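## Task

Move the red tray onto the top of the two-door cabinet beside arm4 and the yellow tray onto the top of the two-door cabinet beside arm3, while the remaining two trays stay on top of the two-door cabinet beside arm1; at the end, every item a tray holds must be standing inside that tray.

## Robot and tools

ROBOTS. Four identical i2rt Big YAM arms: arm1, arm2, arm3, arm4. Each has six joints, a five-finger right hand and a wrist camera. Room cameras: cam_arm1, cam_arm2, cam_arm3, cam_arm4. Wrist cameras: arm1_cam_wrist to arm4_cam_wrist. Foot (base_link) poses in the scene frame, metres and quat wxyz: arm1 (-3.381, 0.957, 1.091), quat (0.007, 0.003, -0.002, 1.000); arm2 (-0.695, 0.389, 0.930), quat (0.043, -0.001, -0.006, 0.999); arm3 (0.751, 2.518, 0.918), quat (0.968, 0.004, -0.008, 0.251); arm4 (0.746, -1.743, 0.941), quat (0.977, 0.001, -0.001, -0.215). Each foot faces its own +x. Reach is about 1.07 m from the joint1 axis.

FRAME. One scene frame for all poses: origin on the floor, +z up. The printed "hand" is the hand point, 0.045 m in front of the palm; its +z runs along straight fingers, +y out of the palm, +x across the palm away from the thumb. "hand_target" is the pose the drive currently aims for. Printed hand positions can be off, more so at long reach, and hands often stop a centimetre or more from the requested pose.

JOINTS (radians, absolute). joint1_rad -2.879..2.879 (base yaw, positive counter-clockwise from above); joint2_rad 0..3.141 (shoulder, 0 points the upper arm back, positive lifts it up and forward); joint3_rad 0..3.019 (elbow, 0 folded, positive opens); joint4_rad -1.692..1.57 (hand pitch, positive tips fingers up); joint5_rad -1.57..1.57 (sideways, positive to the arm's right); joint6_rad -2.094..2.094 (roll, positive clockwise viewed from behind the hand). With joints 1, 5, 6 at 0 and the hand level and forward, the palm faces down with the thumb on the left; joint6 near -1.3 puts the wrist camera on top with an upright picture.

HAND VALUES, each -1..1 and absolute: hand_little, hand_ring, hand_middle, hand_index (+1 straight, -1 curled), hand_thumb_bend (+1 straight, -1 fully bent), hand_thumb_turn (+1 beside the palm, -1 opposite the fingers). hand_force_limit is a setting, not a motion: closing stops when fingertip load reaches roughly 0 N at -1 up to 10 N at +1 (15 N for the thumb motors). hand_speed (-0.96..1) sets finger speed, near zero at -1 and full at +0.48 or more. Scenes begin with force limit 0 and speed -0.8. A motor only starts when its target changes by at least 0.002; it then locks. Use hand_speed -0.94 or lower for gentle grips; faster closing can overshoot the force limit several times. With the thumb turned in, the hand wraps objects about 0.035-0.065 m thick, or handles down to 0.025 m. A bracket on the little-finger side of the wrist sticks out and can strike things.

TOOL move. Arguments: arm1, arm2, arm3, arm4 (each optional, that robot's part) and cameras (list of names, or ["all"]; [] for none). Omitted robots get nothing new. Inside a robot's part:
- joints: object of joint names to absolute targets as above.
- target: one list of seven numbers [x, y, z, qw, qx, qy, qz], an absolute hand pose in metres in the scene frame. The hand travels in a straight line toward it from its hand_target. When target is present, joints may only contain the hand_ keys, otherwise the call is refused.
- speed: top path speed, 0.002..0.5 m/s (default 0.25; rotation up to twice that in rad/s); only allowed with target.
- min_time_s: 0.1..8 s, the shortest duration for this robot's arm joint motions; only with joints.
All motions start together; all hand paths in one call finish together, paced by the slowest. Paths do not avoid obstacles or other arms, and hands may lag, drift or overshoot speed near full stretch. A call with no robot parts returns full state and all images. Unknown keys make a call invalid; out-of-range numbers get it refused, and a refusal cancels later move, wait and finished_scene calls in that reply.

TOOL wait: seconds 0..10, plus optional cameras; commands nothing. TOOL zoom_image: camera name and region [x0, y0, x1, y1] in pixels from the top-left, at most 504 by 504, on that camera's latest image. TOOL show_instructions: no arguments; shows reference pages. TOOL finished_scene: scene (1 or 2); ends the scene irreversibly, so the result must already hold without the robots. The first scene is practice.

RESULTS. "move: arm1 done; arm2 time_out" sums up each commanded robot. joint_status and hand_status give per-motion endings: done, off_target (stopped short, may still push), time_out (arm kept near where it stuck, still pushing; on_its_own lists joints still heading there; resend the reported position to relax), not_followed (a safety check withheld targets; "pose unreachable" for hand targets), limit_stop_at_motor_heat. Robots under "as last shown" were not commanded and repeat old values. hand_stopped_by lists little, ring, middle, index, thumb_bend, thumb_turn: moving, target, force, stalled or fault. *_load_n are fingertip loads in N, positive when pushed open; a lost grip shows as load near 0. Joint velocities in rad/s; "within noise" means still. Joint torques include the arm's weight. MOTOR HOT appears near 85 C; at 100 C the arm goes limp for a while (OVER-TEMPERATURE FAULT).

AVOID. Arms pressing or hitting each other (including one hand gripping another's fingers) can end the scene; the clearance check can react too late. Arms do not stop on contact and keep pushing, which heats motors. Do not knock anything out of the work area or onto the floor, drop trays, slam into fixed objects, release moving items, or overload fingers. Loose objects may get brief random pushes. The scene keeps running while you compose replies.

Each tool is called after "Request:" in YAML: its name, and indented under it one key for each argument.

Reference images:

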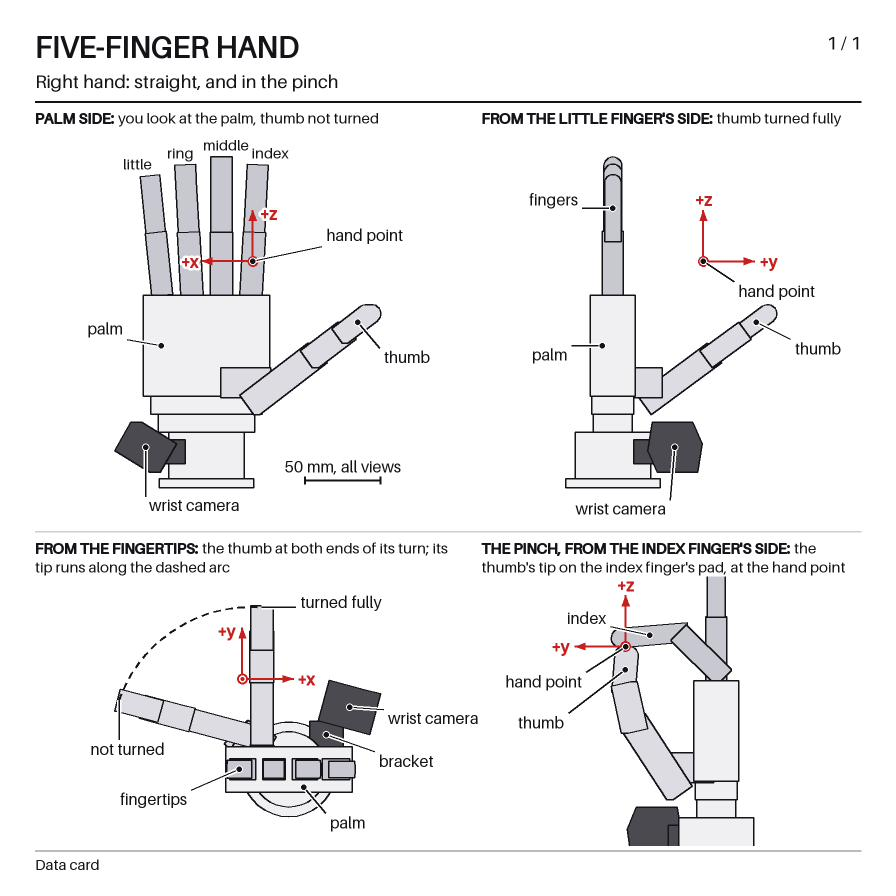

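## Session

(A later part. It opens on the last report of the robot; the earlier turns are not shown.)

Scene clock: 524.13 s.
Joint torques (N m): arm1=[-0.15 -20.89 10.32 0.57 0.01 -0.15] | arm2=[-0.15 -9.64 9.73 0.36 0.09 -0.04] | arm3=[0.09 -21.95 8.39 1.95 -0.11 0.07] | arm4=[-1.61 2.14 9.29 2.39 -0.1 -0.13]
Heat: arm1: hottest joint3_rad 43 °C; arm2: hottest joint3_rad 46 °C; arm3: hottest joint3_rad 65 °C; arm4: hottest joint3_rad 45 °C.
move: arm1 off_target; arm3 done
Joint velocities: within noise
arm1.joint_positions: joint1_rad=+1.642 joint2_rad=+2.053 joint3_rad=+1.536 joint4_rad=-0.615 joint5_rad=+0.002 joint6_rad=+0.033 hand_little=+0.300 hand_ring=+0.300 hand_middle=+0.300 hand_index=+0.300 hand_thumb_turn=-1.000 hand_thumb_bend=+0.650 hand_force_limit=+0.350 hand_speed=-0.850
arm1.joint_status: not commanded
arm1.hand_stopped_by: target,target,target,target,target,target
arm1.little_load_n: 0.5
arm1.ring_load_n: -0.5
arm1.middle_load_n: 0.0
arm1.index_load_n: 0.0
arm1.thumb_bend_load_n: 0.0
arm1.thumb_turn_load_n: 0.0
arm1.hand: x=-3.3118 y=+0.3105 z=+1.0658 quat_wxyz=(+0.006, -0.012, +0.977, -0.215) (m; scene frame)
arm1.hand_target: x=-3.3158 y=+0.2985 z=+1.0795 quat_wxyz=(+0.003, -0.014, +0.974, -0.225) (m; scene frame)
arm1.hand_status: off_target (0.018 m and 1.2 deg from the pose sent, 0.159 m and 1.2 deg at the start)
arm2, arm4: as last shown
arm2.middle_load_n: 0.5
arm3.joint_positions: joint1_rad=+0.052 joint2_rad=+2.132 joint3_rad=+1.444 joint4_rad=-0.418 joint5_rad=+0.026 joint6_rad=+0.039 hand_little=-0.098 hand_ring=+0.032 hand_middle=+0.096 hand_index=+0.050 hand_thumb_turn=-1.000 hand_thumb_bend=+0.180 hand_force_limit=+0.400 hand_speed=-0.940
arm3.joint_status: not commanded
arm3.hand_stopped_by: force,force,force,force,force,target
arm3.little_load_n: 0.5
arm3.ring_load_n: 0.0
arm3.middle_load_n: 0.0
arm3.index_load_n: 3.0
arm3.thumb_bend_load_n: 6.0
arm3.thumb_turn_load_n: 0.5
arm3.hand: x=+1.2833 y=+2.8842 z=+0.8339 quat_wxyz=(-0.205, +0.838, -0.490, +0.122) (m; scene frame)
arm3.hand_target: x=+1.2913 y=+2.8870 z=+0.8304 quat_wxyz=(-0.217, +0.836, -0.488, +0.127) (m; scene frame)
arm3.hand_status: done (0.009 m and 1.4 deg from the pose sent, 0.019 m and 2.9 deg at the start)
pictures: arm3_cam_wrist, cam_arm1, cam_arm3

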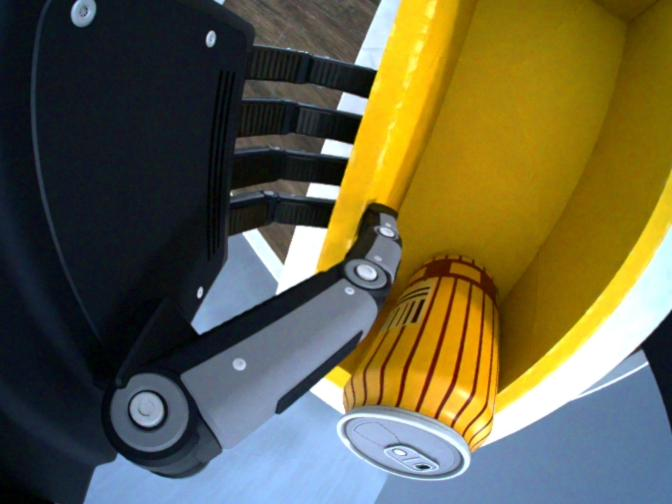

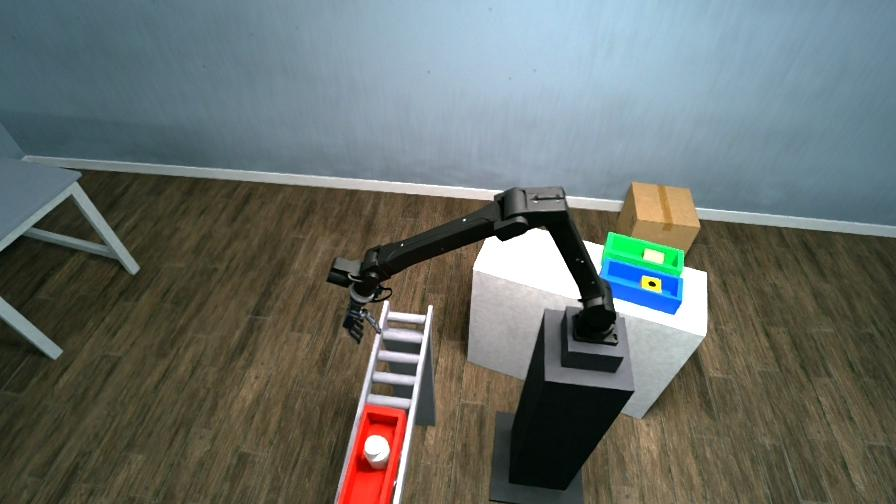

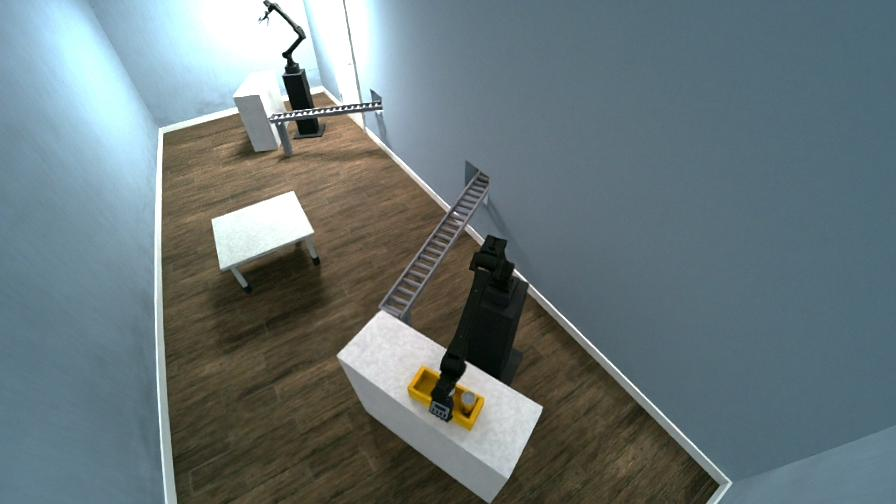

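Request:
move:
  arm1: {"joints": {"joint1_rad": 0.06, "joint2_rad": 1.85, "joint3_rad": 1.45, "joint4_rad": -0.70, "joint5_rad": 0.25, "joint6_rad": 0.15}, "min_time_s": 6}
  arm3: {"target": [1.291, 2.887, 0.812, -0.2163, 0.8363, -0.4877, 0.1261], "speed": 0.03}
  arm4: {"joints": {"joint1_rad": 1.365, "joint2_rad": 1.9, "joint3_rad": 1.21, "joint4_rad": -0.53, "joint5_rad": 0, "joint6_rad": 0, "hand_speed": -0.7, "hand_thumb_turn": -1, "hand_thumb_bend": 0.6, "hand_little": 0.3, "hand_ring": 0.3, "hand_middle": 0.3, "hand_index": 0.3}, "min_time_s": 6}
  cameras: ["cam_arm2", "arm3_cam_wrist", "cam_arm4"]

Scene clock: 531.97 s.
Joint torques (N m): arm1=[-0.5 -19.49 7.66 0.62 0.24 0.18] | arm2=[-0.38 -10.17 9.66 0.43 0.11 -0.09] | arm3=[0.09 -19.96 7.94 1.95 -0.09 0.05] | arm4=[-1.26 -13.45 7.08 1.95 0.11 0.02]
Heat: arm1: hottest joint3_rad 43 °C; arm2: hottest joint3_rad 46 °C; arm3: hottest joint3_rad 63 °C; arm4: hottest joint3_rad 45 °C.
move: arm1 done; arm3 moving; arm4 done
Joint velocities: arm1=[-0.093 -0.015 -0.007 -0.027 0.037 0.022] | arm2=[within noise] | arm3=[within noise] | arm4=[0.23 0.093 -0.051 0.017 -0.022 0.051]
arm1.joint_positions: joint1_rad=+0.061 joint2_rad=+1.863 joint3_rad=+1.457 joint4_rad=-0.683 joint5_rad=+0.244 joint6_rad=+0.128 hand_little=+0.300 hand_ring=+0.300 hand_middle=+0.300 hand_index=+0.300 hand_thumb_turn=-1.000 hand_thumb_bend=+0.650 hand_force_limit=+0.350 hand_speed=-0.850
arm1.joint_status: all done
arm1.hand_stopped_by: target,target,target,target,target,target
arm1.little_load_n: 0.0
arm1.ring_load_n: 0.0
arm1.middle_load_n: 0.0
arm1.index_load_n: 0.0
arm1.thumb_bend_load_n: 0.0
arm1.thumb_turn_load_n: 0.0
arm1.hand: x=-4.0039 y=+0.9384 z=+1.1510 quat_wxyz=(-0.246, +0.728, +0.631, -0.106) (m; scene frame)
arm1.hand_target: x=-3.9982 y=+0.9477 z=+1.1542 quat_wxyz=(-0.244, +0.740, +0.619, -0.101) (m; scene frame)
arm1.hand_status: not commanded
arm2.joint_positions: joint1_rad=+0.049 joint2_rad=+1.309 joint3_rad=+1.148 joint4_rad=-1.184 joint5_rad=-0.004 joint6_rad=-1.490 hand_little=+0.400 hand_ring=+0.400 hand_middle=+0.400 hand_index=+0.400 hand_thumb_turn=-1.000 hand_thumb_bend=+0.650 hand_force_limit=+0.350 hand_speed=-0.850
arm2.joint_status: not commanded
arm2.hand_stopped_by: target,target,target,target,target,target
arm2.little_load_n: 0.0
arm2.ring_load_n: 0.0
arm2.middle_load_n: 0.0
arm2.index_load_n: 0.0
arm2.thumb_bend_load_n: 0.0
arm2.thumb_turn_load_n: 0.0
arm2.hand: x=-1.0849 y=+0.4584 z=+1.1123 quat_wxyz=(-0.111, +0.058, +0.992, +0.002) (m; scene frame)
arm2.hand_target: x=-1.0822 y=+0.4547 z=+1.1168 quat_wxyz=(-0.110, +0.047, +0.993, +0.004) (m; scene frame)
arm2.hand_status: not commanded
arm3.joint_positions: joint1_rad=+0.052 joint2_rad=+2.137 joint3_rad=+1.441 joint4_rad=-0.383 joint5_rad=+0.025 joint6_rad=+0.039 hand_little=-0.098 hand_ring=+0.032 hand_middle=+0.096 hand_index=+0.049 hand_thumb_turn=-1.000 hand_thumb_bend=+0.179 hand_force_limit=+0.400 hand_speed=-0.940
arm3.joint_status: not commanded
arm3.hand_stopped_by: force,force,force,force,force,target
arm3.little_load_n: 0.0
arm3.ring_load_n: 0.0
arm3.middle_load_n: 0.5
arm3.index_load_n: 0.5
arm3.thumb_bend_load_n: 3.5
arm3.thumb_turn_load_n: 0.5
arm3.hand: x=+1.2889 y=+2.8881 z=+0.8326 quat_wxyz=(-0.218, +0.835, -0.489, +0.127) (m; scene frame)
arm3.hand_target: x=+1.2898 y=+2.8863 z=+0.8123 quat_wxyz=(-0.216, +0.836, -0.488, +0.126) (m; scene frame)
arm3.hand_status: moving (0.021 m and 0.3 deg from the pose sent, 0.023 m and 1.4 deg at the start)
arm4.joint_positions: joint1_rad=+1.346 joint2_rad=+1.891 joint3_rad=+1.225 joint4_rad=-0.556 joint5_rad=-0.016 joint6_rad=-0.029 hand_little=+0.300 hand_ring=+0.300 hand_middle=+0.300 hand_index=+0.300 hand_thumb_turn=-1.000 hand_thumb_bend=+0.600 hand_force_limit=+0.000 hand_speed=-0.700
arm4.joint_status: all done
arm4.hand_stopped_by: target,target,target,target,target,target
arm4.little_load_n: 0.0
arm4.ring_load_n: 0.0
arm4.middle_load_n: 0.0
arm4.index_load_n: 0.0
arm4.thumb_bend_load_n: 0.0
arm4.thumb_turn_load_n: 0.0
arm4.hand: x=+1.0512 y=-1.2967 z=+0.9026 quat_wxyz=(-0.168, +0.937, -0.303, +0.052) (m; scene frame)
arm4.hand_target: x=+1.0396 y=-1.2934 z=+0.8861 quat_wxyz=(-0.162, +0.936, -0.309, +0.048) (m; scene frame)
arm4.hand_status: not commanded
pictures: arm3_cam_wrist, cam_arm2, cam_arm4

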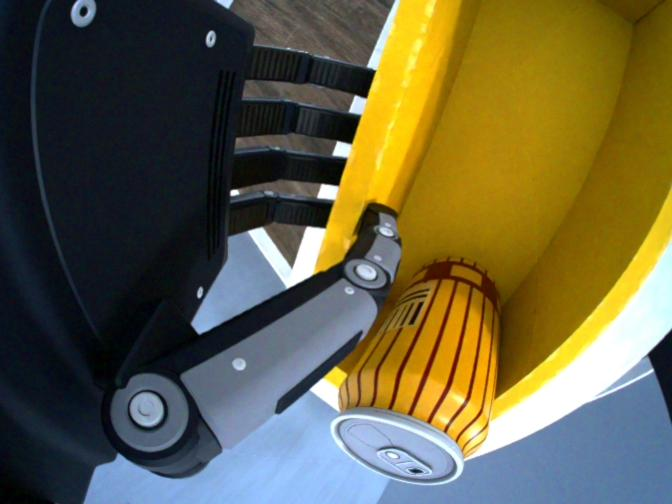

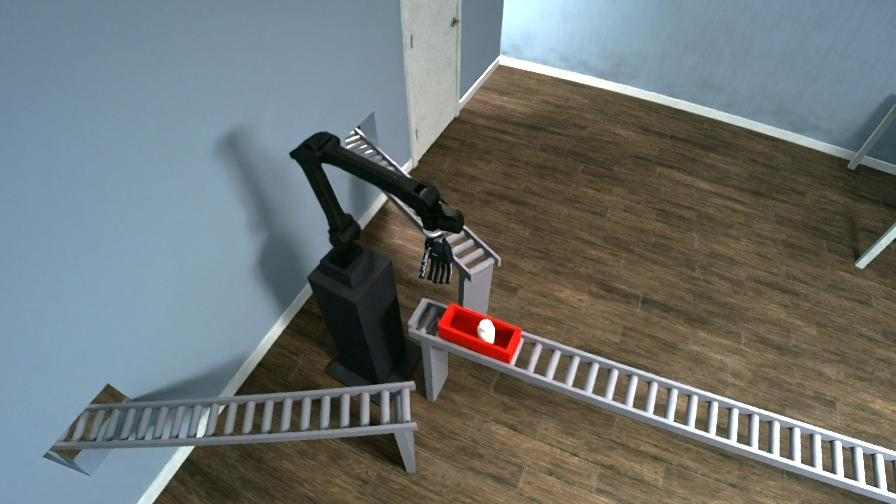

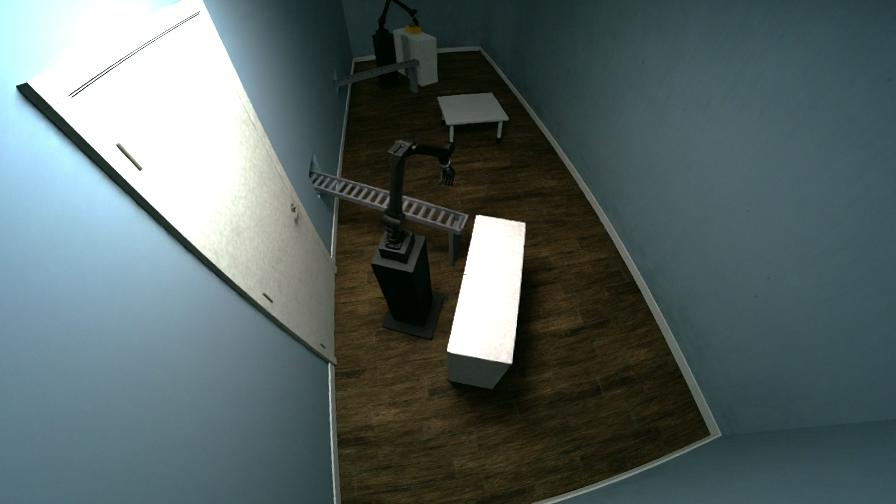

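Request:
move:
  arm3: {"target": [1.291, 2.887, 0.827, -0.2163, 0.8363, -0.4877, 0.1261], "speed": 0.03, "joints": {"hand_speed": -0.85, "hand_thumb_bend": 0.65, "hand_little": 0.3, "hand_ring": 0.3, "hand_middle": 0.3, "hand_index": 0.3}}
  cameras: ["arm2_cam_wrist", "arm3_cam_wrist", "cam_arm2"]

Request:
zoom_image:
  camera: "cam_arm2"
  region: [380, 240, 560, 380]

Scene clock: 535.87 s.
Joint torques (N m): arm1=[0.44 -19.6 7.66 0.66 0.16 0.17] | arm2=[-0.62 -10.11 9.58 0.21 0.1 -0.06] | arm3=[0.15 -22.18 8.53 0.81 -0.06 0.06] | arm4=[-1.26 -13.63 7.08 2.15 0.07 0.06]
Heat: arm1: hottest joint3_rad 43 °C; arm2: hottest joint3_rad 46 °C; arm3: hottest joint3_rad 61 °C; arm4: hottest joint3_rad 45 °C.
move: arm3 done
Joint velocities: within noise
arm1, arm2, arm4: as last shown
arm1.joint_positions: joint1_rad=+0.058 joint2_rad=+1.861 joint3_rad=+1.457 joint4_rad=-0.684 joint5_rad=+0.248 joint6_rad=+0.130 hand_little=+0.300 hand_ring=+0.300 hand_middle=+0.300 hand_index=+0.300 hand_thumb_turn=-1.000 hand_thumb_bend=+0.650 hand_force_limit=+0.350 hand_speed=-0.850
arm1.hand: x=-4.0037 y=+0.9409 z=+1.1519 quat_wxyz=(-0.247, +0.729, +0.629, -0.105) (m; scene frame)
arm1.hand_target: x=-3.9981 y=+0.9392 z=+1.1547 quat_wxyz=(-0.244, +0.735, +0.624, -0.103) (m; scene frame)
arm3.joint_positions: joint1_rad=+0.052 joint2_rad=+2.138 joint3_rad=+1.441 joint4_rad=-0.379 joint5_rad=+0.013 joint6_rad=+0.049 hand_little=+0.300 hand_ring=+0.300 hand_middle=+0.300 hand_index=+0.300 hand_thumb_turn=-1.000 hand_thumb_bend=+0.650 hand_force_limit=+0.400 hand_speed=-0.850
arm3.joint_status: all done
arm3.hand_stopped_by: target,target,target,target,target,target
arm3.little_load_n: 0.0
arm3.ring_load_n: 0.0
arm3.middle_load_n: 0.0
arm3.index_load_n: 0.0
arm3.thumb_bend_load_n: 0.0
arm3.thumb_turn_load_n: 0.0
arm3.hand: x=+1.2878 y=+2.8909 z=+0.8323 quat_wxyz=(-0.222, +0.834, -0.491, +0.121) (m; scene frame)
arm3.hand_target: x=+1.2896 y=+2.8894 z=+0.8279 quat_wxyz=(-0.220, +0.835, -0.490, +0.120) (m; scene frame)
arm3.hand_status: done (0.007 m and 1.0 deg from the pose sent, 0.006 m and 0.3 deg at the start)
arm4.joint_positions: joint1_rad=+1.358 joint2_rad=+1.896 joint3_rad=+1.222 joint4_rad=-0.550 joint5_rad=-0.016 joint6_rad=-0.020 hand_little=+0.300 hand_ring=+0.300 hand_middle=+0.300 hand_index=+0.300 hand_thumb_turn=-1.000 hand_thumb_bend=+0.600 hand_force_limit=+0.000 hand_speed=-0.700
arm4.hand: x=+1.0450 y=-1.2930 z=+0.8995 quat_wxyz=(-0.167, +0.937, -0.302, +0.050) (m; scene frame)
arm4.hand_target: x=+1.0418 y=-1.2947 z=+0.8868 quat_wxyz=(-0.163, +0.936, -0.309, +0.048) (m; scene frame)
pictures: arm2_cam_wrist, arm3_cam_wrist, cam_arm2

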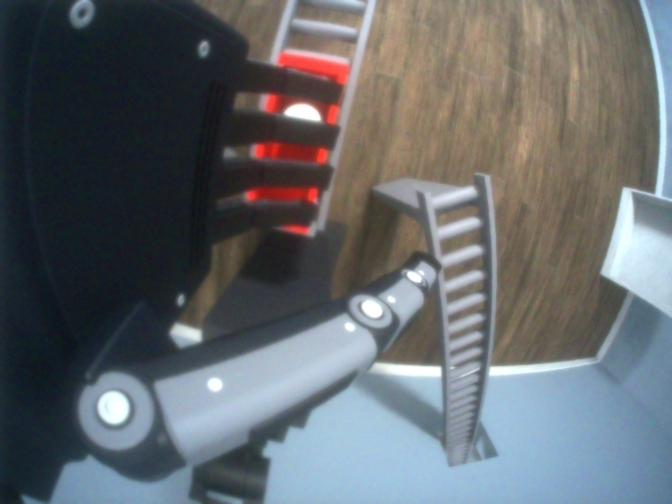

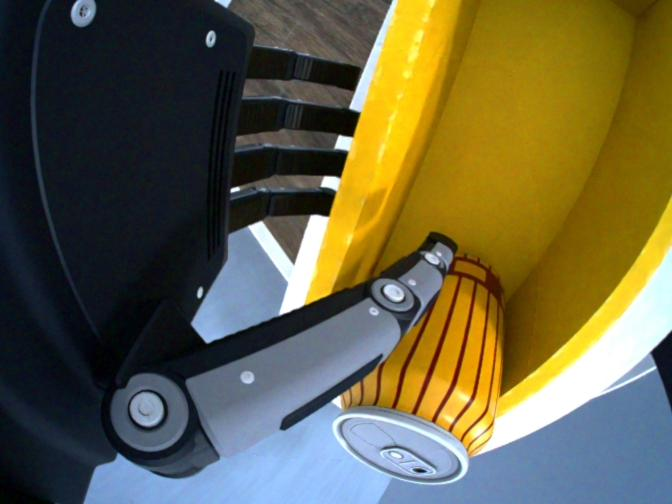

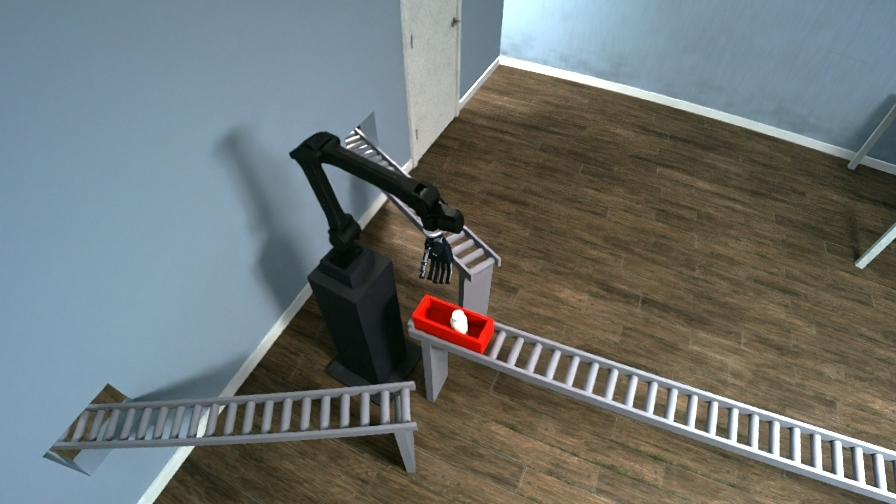

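Scaled by 2.800 from the camera's 896x504 image, which has a finer 1280x720 frame.

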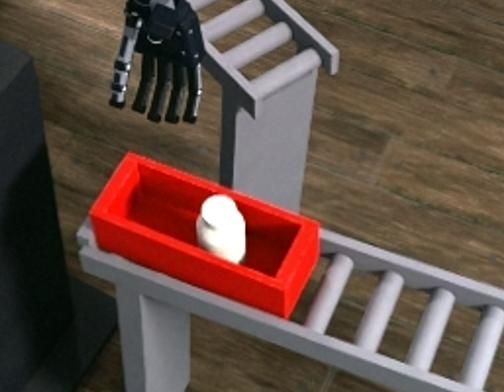

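Request:
move:
  arm3: {"target": [1.288, 2.886, 0.99, -0.2163, 0.8363, -0.4877, 0.1261], "speed": 0.12}
  cameras: ["arm2_cam_wrist", "cam_arm2", "cam_arm3"]

Request:
zoom_image:
  camera: "arm2_cam_wrist"
  region: [220, 20, 400, 250]

Request:
zoom_image:
  camera: "cam_arm3"
  region: [380, 340, 520, 450]

Request:
zoom_image:
  camera: "cam_arm2"
  region: [400, 280, 510, 370]

Scene clock: 544.40 s.
Joint torques (N m): arm1=[0.44 -19.55 7.69 0.7 0.15 0.17] | arm2=[-0.5 -9.7 9.89 0.16 0.1 -0.09] | arm3=[0.21 -23.59 13.34 0.24 0.15 -0.01] | arm4=[-0.73 -13.22 7.02 2.1 0.08 0.03]
Heat: arm1: hottest joint3_rad 43 °C; arm2: hottest joint3_rad 46 °C; arm3: hottest joint3_rad 60 °C; arm4: hottest joint3_rad 45 °C.
move: arm3 off_target
Joint velocities: within noise
arm1, arm2, arm4: as last shown
arm3.joint_positions: joint1_rad=+0.052 joint2_rad=+1.954 joint3_rad=+1.523 joint4_rad=-0.708 joint5_rad=+0.020 joint6_rad=+0.049 hand_little=+0.300 hand_ring=+0.300 hand_middle=+0.300 hand_index=+0.300 hand_thumb_turn=-1.000 hand_thumb_bend=+0.650 hand_force_limit=+0.400 hand_speed=-0.850
arm3.joint_status: not commanded
arm3.hand_stopped_by: target,target,target,target,target,target
arm3.little_load_n: 0.0
arm3.ring_load_n: 0.0
arm3.middle_load_n: 0.0
arm3.index_load_n: 0.0
arm3.thumb_bend_load_n: 0.0
arm3.thumb_turn_load_n: 0.0
arm3.hand: x=+1.2711 y=+2.8783 z=+0.9559 quat_wxyz=(-0.193, +0.840, -0.495, +0.111) (m; scene frame)
arm3.hand_target: x=+1.2880 y=+2.8862 z=+0.9887 quat_wxyz=(-0.216, +0.836, -0.488, +0.126) (m; scene frame)
arm3.hand_status: off_target (0.039 m and 3.4 deg from the pose sent, 0.158 m and 1.0 deg at the start)
arm4.little_load_n: 0.5
pictures: arm2_cam_wrist, cam_arm2, cam_arm3

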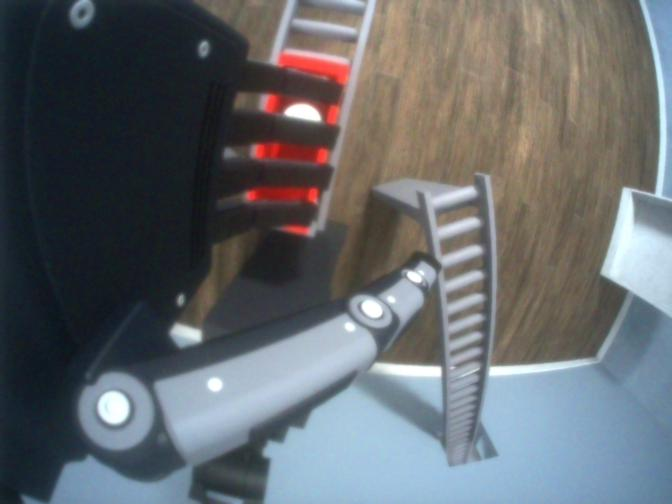

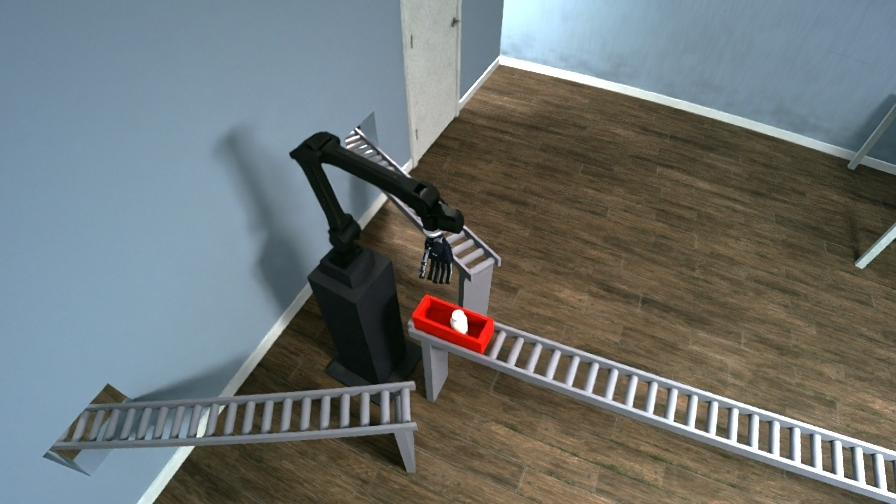

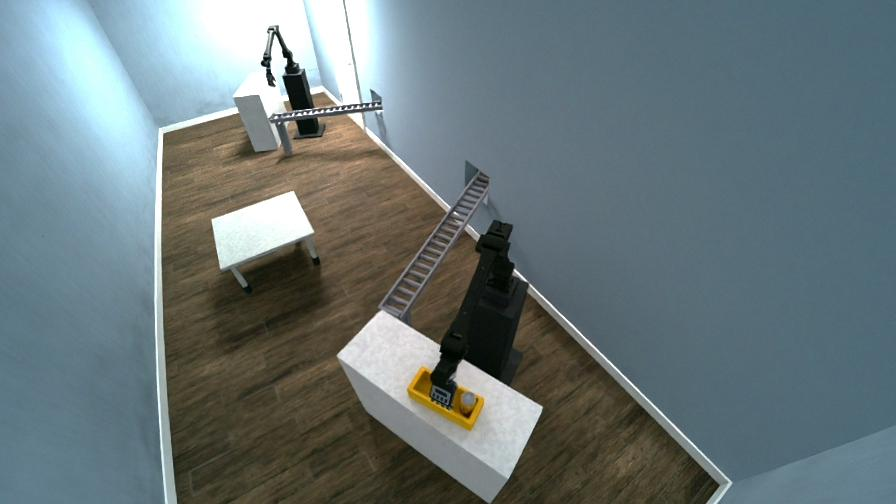

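Scaled by 2.191 from the camera's 672x504 image, which has a finer 960x720 frame.

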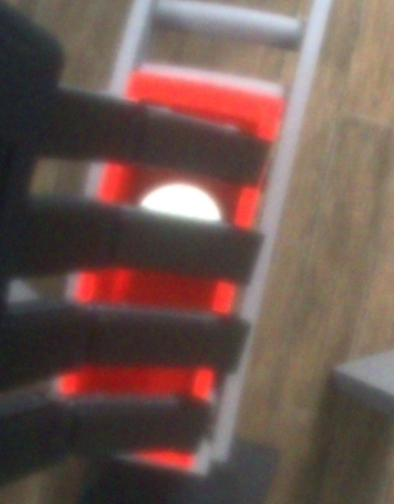

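Scaled by 3.600 from the camera's 896x504 image, which has a finer 1280x720 frame.

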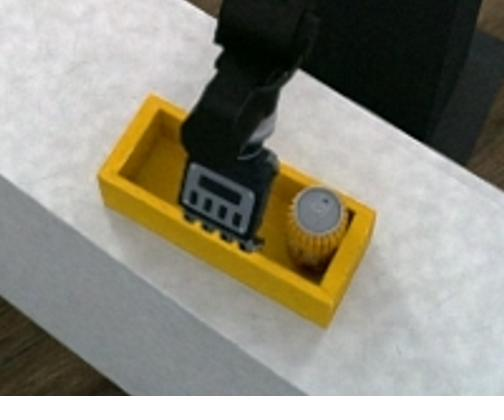

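Scaled by 4.582 from the camera's 896x504 image, which has a finer 1280x720 frame.

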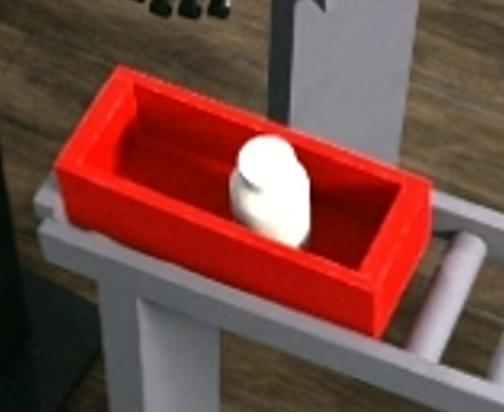

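Request:
move:
  arm2: {"target": [-1.142, 0.350, 0.985, -0.00418, 0.01964, 0.97797, -0.2079], "speed": 0.1}
  cameras: ["arm2_cam_wrist", "cam_arm2"]

Request:
zoom_image:
  camera: "arm2_cam_wrist"
  region: [200, 0, 500, 300]

Scene clock: 556.17 s.
Joint torques (N m): arm1=[0.44 -19.55 7.68 0.66 0.15 0.17] | arm2=[0.09 -12.45 11.69 0.9 -0.57 -0.03] | arm3=[0.32 -23.59 13.35 0.23 0.15 -0.02] | arm4=[-1.03 -14.27 7.16 2.19 0.06 0.02]
Heat: arm1: hottest joint3_rad 43 °C; arm2: hottest joint3_rad 46 °C; arm3: hottest joint3_rad 63 °C; arm4: hottest joint3_rad 45 °C.
move: arm2 off_target
Joint velocities: within noise
arm1, arm3, arm4: as last shown
arm2.joint_positions: joint1_rad=+0.097 joint2_rad=+1.661 joint3_rad=+1.177 joint4_rad=-1.107 joint5_rad=-0.410 joint6_rad=-1.490 hand_little=+0.400 hand_ring=+0.400 hand_middle=+0.400 hand_index=+0.400 hand_thumb_turn=-1.000 hand_thumb_bend=+0.650 hand_force_limit=+0.350 hand_speed=-0.850
arm2.joint_status: not commanded
arm2.hand_stopped_by: target,target,target,target,target,target
arm2.little_load_n: 0.0
arm2.ring_load_n: 0.0
arm2.middle_load_n: 0.0
arm2.index_load_n: 0.0
arm2.thumb_bend_load_n: 0.0
arm2.thumb_turn_load_n: 0.0
arm2.hand: x=-1.1152 y=+0.3597 z=+0.9777 quat_wxyz=(+0.020, +0.037, +0.980, -0.197) (m; scene frame)
arm2.hand_target: x=-1.1384 y=+0.3529 z=+0.9872 quat_wxyz=(-0.004, +0.021, +0.979, -0.201) (m; scene frame)
arm2.hand_status: off_target (0.029 m and 3.7 deg from the pose sent, 0.177 m and 27.5 deg at the start)
arm4.little_load_n: 0.0
pictures: arm2_cam_wrist, cam_arm2

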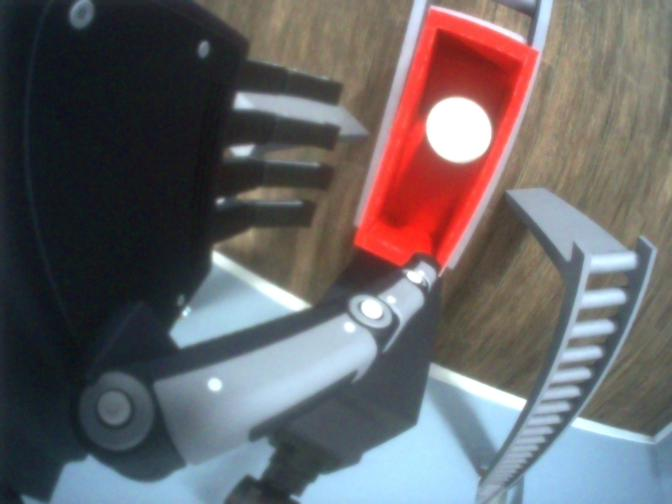

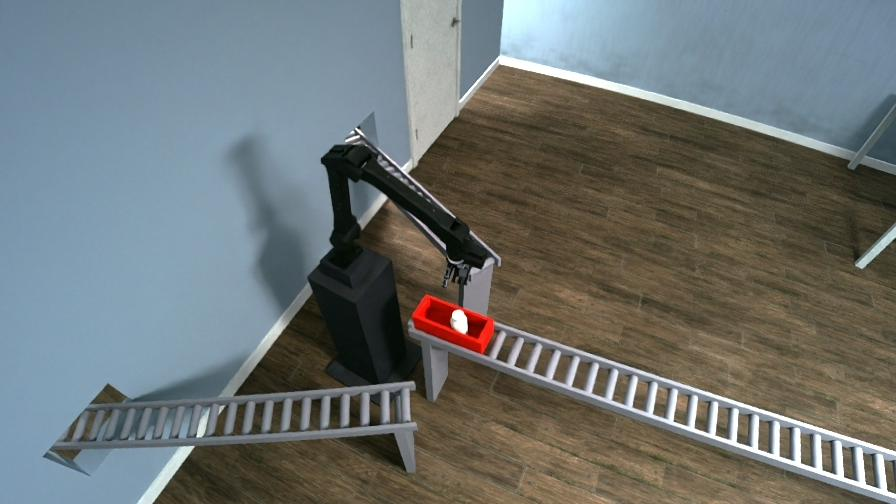

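Scaled by 1.680 from the camera's 672x504 image, which has a finer 960x720 frame.

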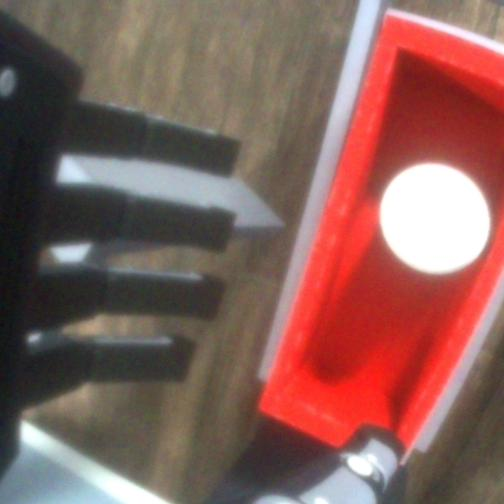

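Request:
move:
  arm2: {"target": [-1.158, 0.332, 0.900, -0.00418, 0.01964, 0.97797, -0.2079], "speed": 0.08, "joints": {"hand_thumb_bend": 0.55}}
  cameras: ["arm2_cam_wrist", "cam_arm2"]

Request:
zoom_image:
  camera: "arm2_cam_wrist"
  region: [220, 0, 520, 300]

Request:
zoom_image:
  camera: "cam_arm2"
  region: [400, 240, 520, 360]

Scene clock: 572.87 s.
Joint torques (N m): arm1=[0.38 -19.6 7.65 0.68 0.15 0.17] | arm2=[0.03 -13.74 7.62 1.17 -0.52 0.13] | arm3=[0.26 -23.53 13.33 0.23 0.15 -0.01] | arm4=[-1.26 -13.74 7.05 1.99 0.09 0.04]
Heat: arm1: hottest joint3_rad 43 °C; arm2: hottest joint3_rad 48 °C; arm3: hottest joint3_rad 67 °C; arm4: hottest joint3_rad 44 °C.
move: arm2 done
Joint velocities: within noise
arm1, arm3, arm4: as last shown
arm2.joint_positions: joint1_rad=+0.135 joint2_rad=+1.823 joint3_rad=+1.177 joint4_rad=-0.888 joint5_rad=-0.423 joint6_rad=-1.481 hand_little=+0.400 hand_ring=+0.400 hand_middle=+0.400 hand_index=+0.400 hand_thumb_turn=-1.000 hand_thumb_bend=+0.550 hand_force_limit=+0.350 hand_speed=-0.850
arm2.joint_status: all done
arm2.hand_stopped_by: target,target,target,target,target,target
arm2.little_load_n: 0.0
arm2.ring_load_n: 0.0
arm2.middle_load_n: 0.0
arm2.index_load_n: 0.0
arm2.thumb_bend_load_n: 0.0
arm2.thumb_turn_load_n: 0.0
arm2.hand: x=-1.1540 y=+0.3399 z=+0.9021 quat_wxyz=(-0.002, +0.017, +0.979, -0.204) (m; scene frame)
arm2.hand_target: x=-1.1570 y=+0.3324 z=+0.8990 quat_wxyz=(-0.005, +0.014, +0.978, -0.207) (m; scene frame)
arm2.hand_status: done (0.009 m and 0.6 deg from the pose sent, 0.093 m and 3.7 deg at the start)
pictures: arm2_cam_wrist, cam_arm2

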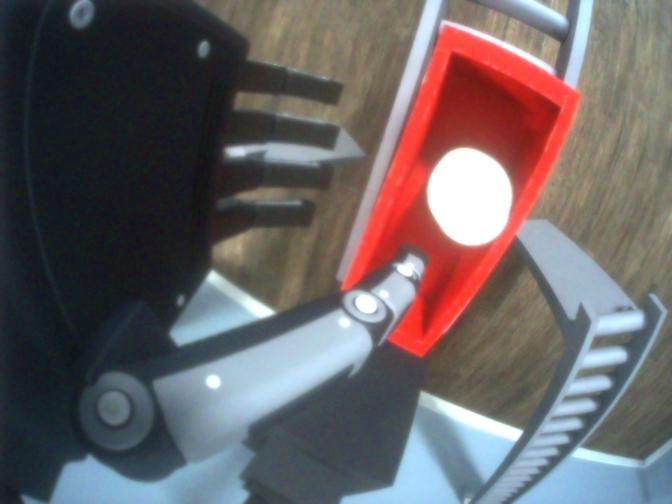

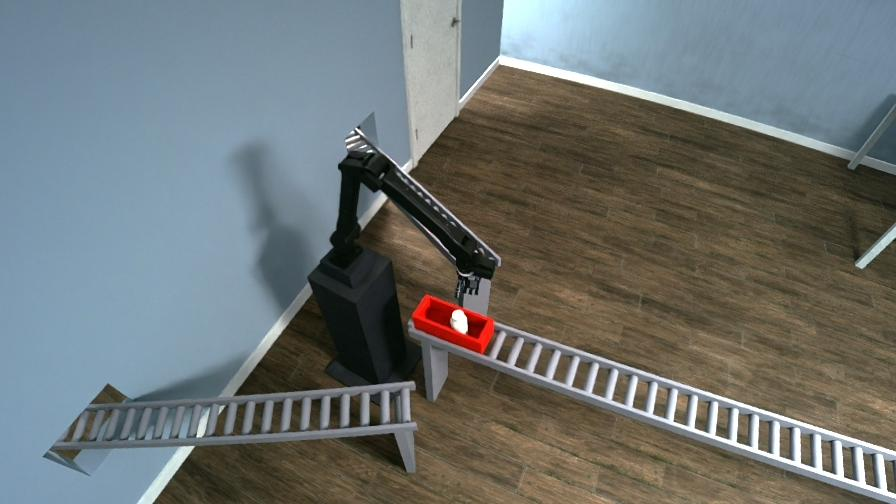

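Scaled by 1.680 from the camera's 672x504 image, which has a finer 960x720 frame.

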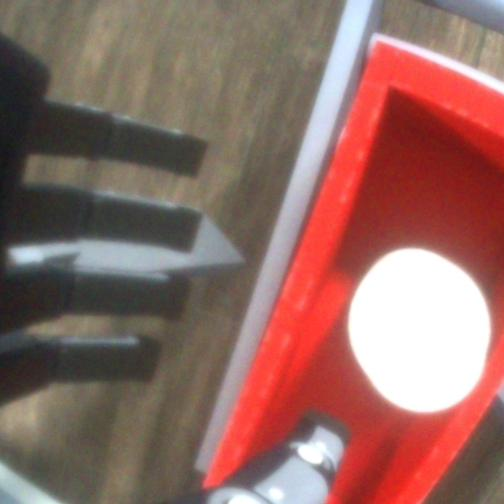

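Scaled by 4.200 from the camera's 896x504 image, which has a finer 1280x720 frame.

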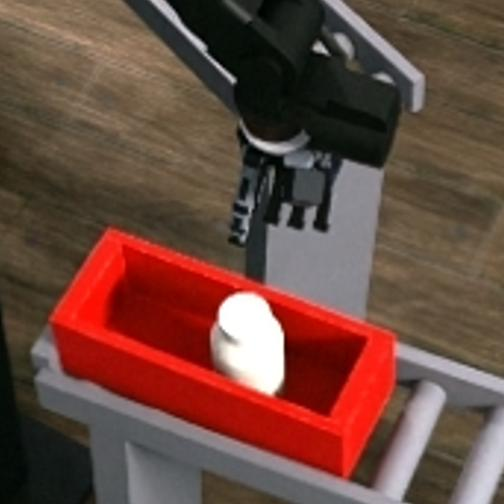

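Request:
move:
  arm2: {"target": [-1.152, 0.3195, 0.862, -0.00853, 0.04024, 0.97739, -0.20712], "speed": 0.05, "joints": {"hand_thumb_bend": 0.5, "hand_little": 0.5, "hand_ring": 0.5, "hand_middle": 0.5, "hand_index": 0.5}}
  cameras: ["arm2_cam_wrist", "cam_arm2"]

Request:
zoom_image:
  camera: "arm2_cam_wrist"
  region: [220, 60, 520, 360]

Request:
zoom_image:
  camera: "cam_arm2"
  region: [400, 240, 520, 360]

Scene clock: 587.07 s.
Joint torques (N m): arm1=[0.44 -19.6 7.69 0.68 0.15 0.17] | arm2=[-0.79 -14.15 6.97 1.32 -0.32 0.11] | arm3=[0.32 -23.53 13.35 0.24 0.15 -0.01] | arm4=[-1.26 -13.86 6.98 2.06 0.08 0.05]
Heat: arm1: hottest joint3_rad 43 °C; arm2: hottest joint3_rad 47 °C; arm3: hottest joint3_rad 68 °C; arm4: hottest joint3_rad 44 °C.
move: arm2 done
Joint velocities: within noise
arm1, arm3, arm4: as last shown
arm2.joint_positions: joint1_rad=+0.159 joint2_rad=+1.868 joint3_rad=+1.128 joint4_rad=-0.757 joint5_rad=-0.423 joint6_rad=-1.395 hand_little=+0.500 hand_ring=+0.500 hand_middle=+0.500 hand_index=+0.500 hand_thumb_turn=-1.000 hand_thumb_bend=+0.500 hand_force_limit=+0.350 hand_speed=-0.850
arm2.joint_status: all done
arm2.hand_stopped_by: target,target,target,target,target,target
arm2.little_load_n: 0.0
arm2.ring_load_n: 0.0
arm2.middle_load_n: 0.0
arm2.index_load_n: 0.0
arm2.thumb_bend_load_n: 0.0
arm2.thumb_turn_load_n: 0.0
arm2.hand: x=-1.1502 y=+0.3262 z=+0.8672 quat_wxyz=(-0.008, +0.043, +0.978, -0.206) (m; scene frame)
arm2.hand_target: x=-1.1518 y=+0.3198 z=+0.8627 quat_wxyz=(-0.010, +0.041, +0.977, -0.207) (m; scene frame)
arm2.hand_status: done (0.009 m and 0.3 deg from the pose sent, 0.045 m and 2.8 deg at the start)
arm4.ring_load_n: 0.5
pictures: arm2_cam_wrist, cam_arm2

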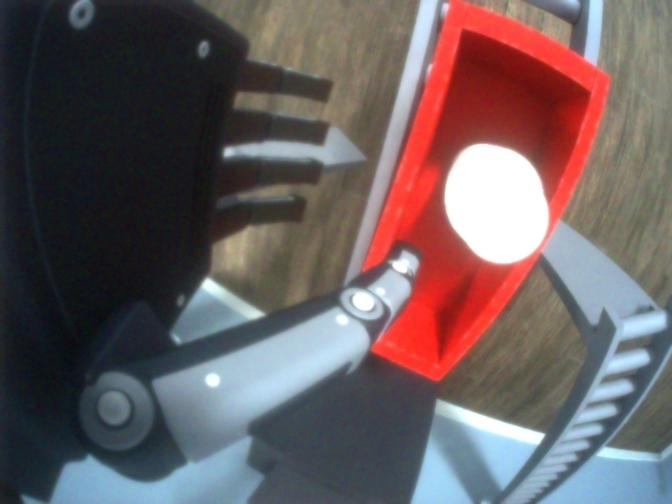

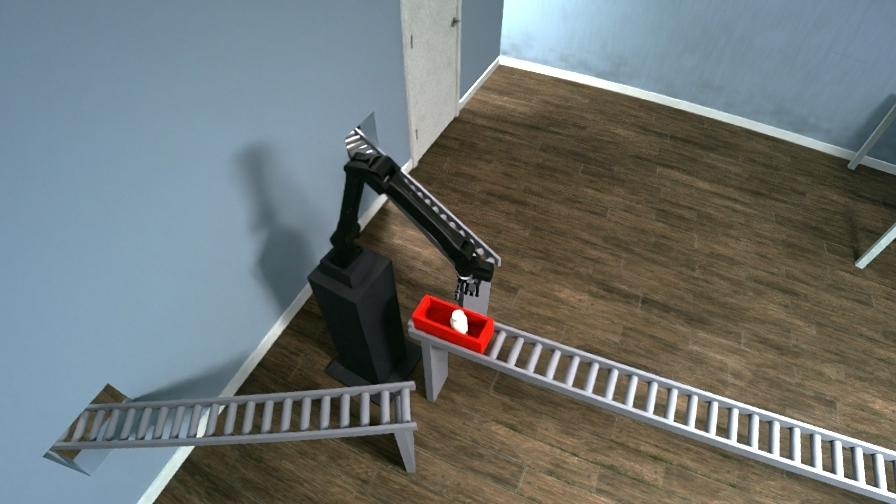

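Scaled by 1.680 from the camera's 672x504 image, which has a finer 960x720 frame.

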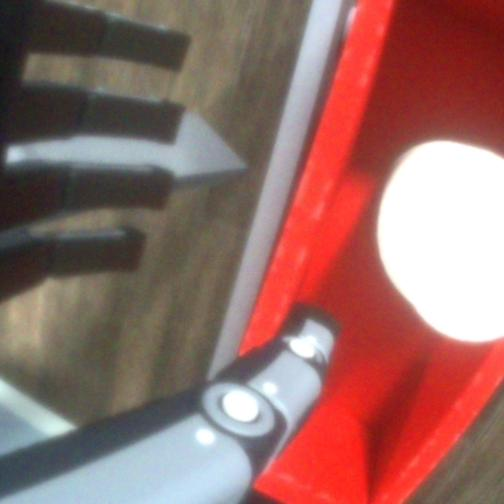

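Scaled by 4.200 from the camera's 896x504 image, which has a finer 1280x720 frame.

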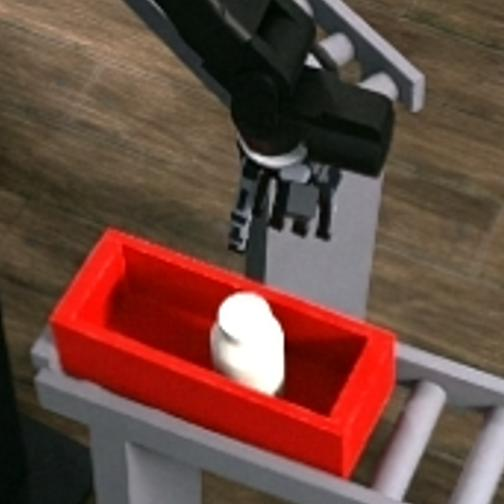

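Request:
move:
  arm2: {"target": [-1.153, 0.3205, 0.757, -0.00853, 0.04024, 0.97739, -0.20712], "speed": 0.05}
  cameras: ["arm2_cam_wrist", "cam_arm2"]

Request:
zoom_image:
  camera: "arm2_cam_wrist"
  region: [220, 60, 520, 360]

Request:
zoom_image:
  camera: "cam_arm2"
  region: [400, 240, 520, 360]

Scene clock: 594.60 s.
Joint torques (N m): arm1=[0.5 -19.55 7.68 0.69 0.15 0.17] | arm2=[-0.67 -14.74 5.6 1.28 -0.37 0.1] | arm3=[0.32 -23.53 13.33 0.24 0.15 -0.01] | arm4=[-1.2 -13.92 6.94 2.02 0.08 0.05]
Heat: arm1: hottest joint3_rad 43 °C; arm2: hottest joint3_rad 46 °C; arm3: hottest joint3_rad 69 °C; arm4: hottest joint3_rad 44 °C.
move: arm2 done
Joint velocities: within noise
arm1, arm3, arm4: as last shown
arm2.joint_positions: joint1_rad=+0.159 joint2_rad=+2.087 joint3_rad=+1.108 joint4_rad=-0.523 joint5_rad=-0.423 joint6_rad=-1.395 hand_little=+0.500 hand_ring=+0.500 hand_middle=+0.500 hand_index=+0.500 hand_thumb_turn=-1.000 hand_thumb_bend=+0.500 hand_force_limit=+0.350 hand_speed=-0.850
arm2.joint_status: not commanded
arm2.hand_stopped_by: target,target,target,target,target,target
arm2.little_load_n: 0.0
arm2.ring_load_n: 0.0
arm2.middle_load_n: 0.0
arm2.index_load_n: 0.0
arm2.thumb_bend_load_n: 0.0
arm2.thumb_turn_load_n: 0.0
arm2.hand: x=-1.1497 y=+0.3276 z=+0.7613 quat_wxyz=(-0.006, +0.043, +0.978, -0.206) (m; scene frame)
arm2.hand_target: x=-1.1518 y=+0.3207 z=+0.7574 quat_wxyz=(-0.009, +0.040, +0.977, -0.207) (m; scene frame)
arm2.hand_status: done (0.009 m and 0.5 deg from the pose sent, 0.110 m and 0.3 deg at the start)
arm4.ring_load_n: 0.0
pictures: arm2_cam_wrist, cam_arm2

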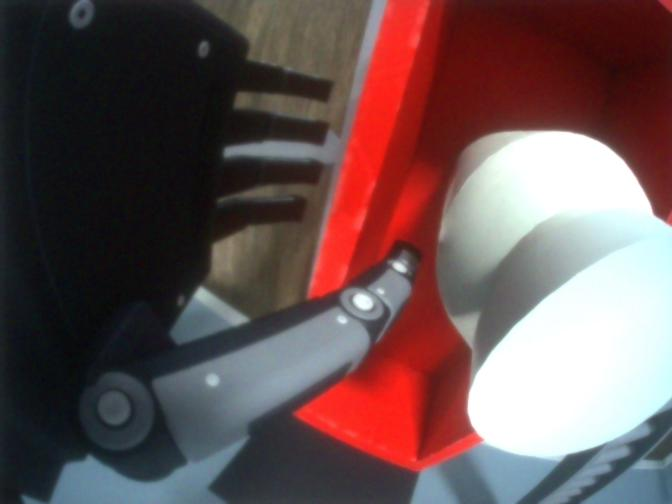

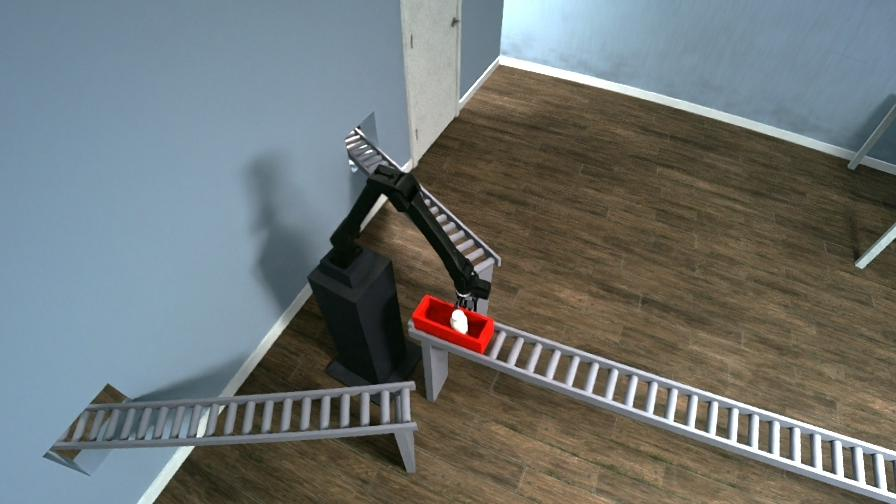

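Scaled by 1.680 from the camera's 672x504 image, which has a finer 960x720 frame.

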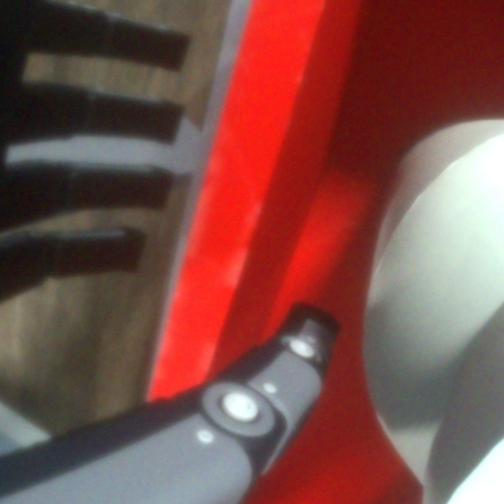

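Scaled by 4.200 from the camera's 896x504 image, which has a finer 1280x720 frame.

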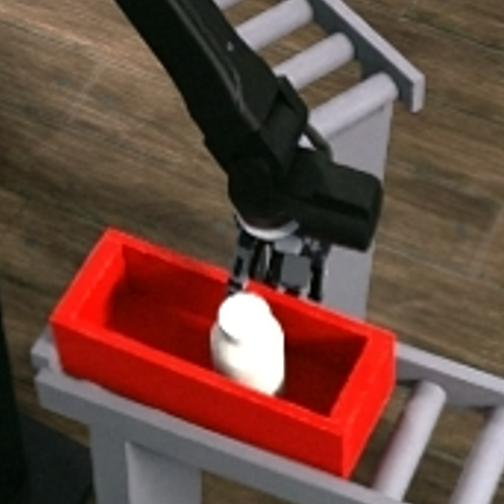

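Request:
move:
  arm2: {"joints": {"hand_speed": -0.88, "hand_force_limit": -0.6, "hand_little": -0.1, "hand_ring": -0.1, "hand_middle": -0.1, "hand_index": -0.1, "hand_thumb_bend": -0.3}}
  cameras: ["arm2_cam_wrist"]

Scene clock: 600.70 s.
Joint torques (N m): arm1=[0.44 -19.55 7.68 0.69 0.16 0.17] | arm2=[-0.56 -14.92 5.56 1.14 -0.36 0.11] | arm3=[0.26 -23.59 13.35 0.23 0.14 -0.01] | arm4=[-0.85 -13.74 7.16 2.11 0.09 0.07]
Heat: arm1: hottest joint3_rad 43 °C; arm2: hottest joint3_rad 45 °C; arm3: hottest joint3_rad 69 °C; arm4: hottest joint3_rad 44 °C.
move: arm2 off_target
Joint velocities: within noise
arm1, arm3, arm4: as last shown
arm2.joint_positions: joint1_rad=+0.156 joint2_rad=+2.087 joint3_rad=+1.108 joint4_rad=-0.523 joint5_rad=-0.424 joint6_rad=-1.395 hand_little=-0.100 hand_ring=+0.001 hand_middle=+0.057 hand_index=-0.033 hand_thumb_turn=-1.000 hand_thumb_bend=+0.274 hand_force_limit=-0.600 hand_speed=-0.880
arm2.joint_status: hand_ring off_target (ended at +0.001, target -0.100); hand_middle off_target (ended at +0.057, target -0.100); hand_index off_target (ended at -0.033, target -0.100); hand_thumb_bend off_target (ended at +0.274, target -0.300); the others done
arm2.hand_stopped_by: target,force,force,force,force,target
arm2.little_load_n: 0.0
arm2.ring_load_n: 0.5
arm2.middle_load_n: 1.0
arm2.index_load_n: 3.0
arm2.thumb_bend_load_n: 6.0
arm2.thumb_turn_load_n: -0.5
arm2.hand: x=-1.1499 y=+0.3287 z=+0.7614 quat_wxyz=(-0.006, +0.045, +0.977, -0.207) (m; scene frame)
arm2.hand_target: x=-1.1520 y=+0.3220 z=+0.7575 quat_wxyz=(-0.009, +0.041, +0.977, -0.208) (m; scene frame)
arm2.hand_status: not commanded
pictures: arm2_cam_wrist

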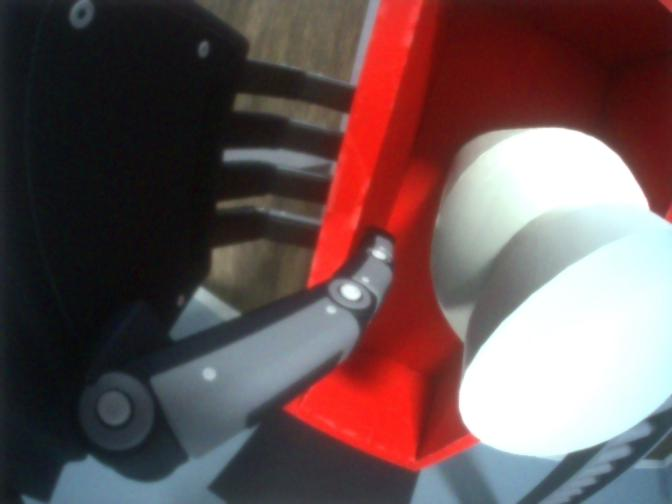

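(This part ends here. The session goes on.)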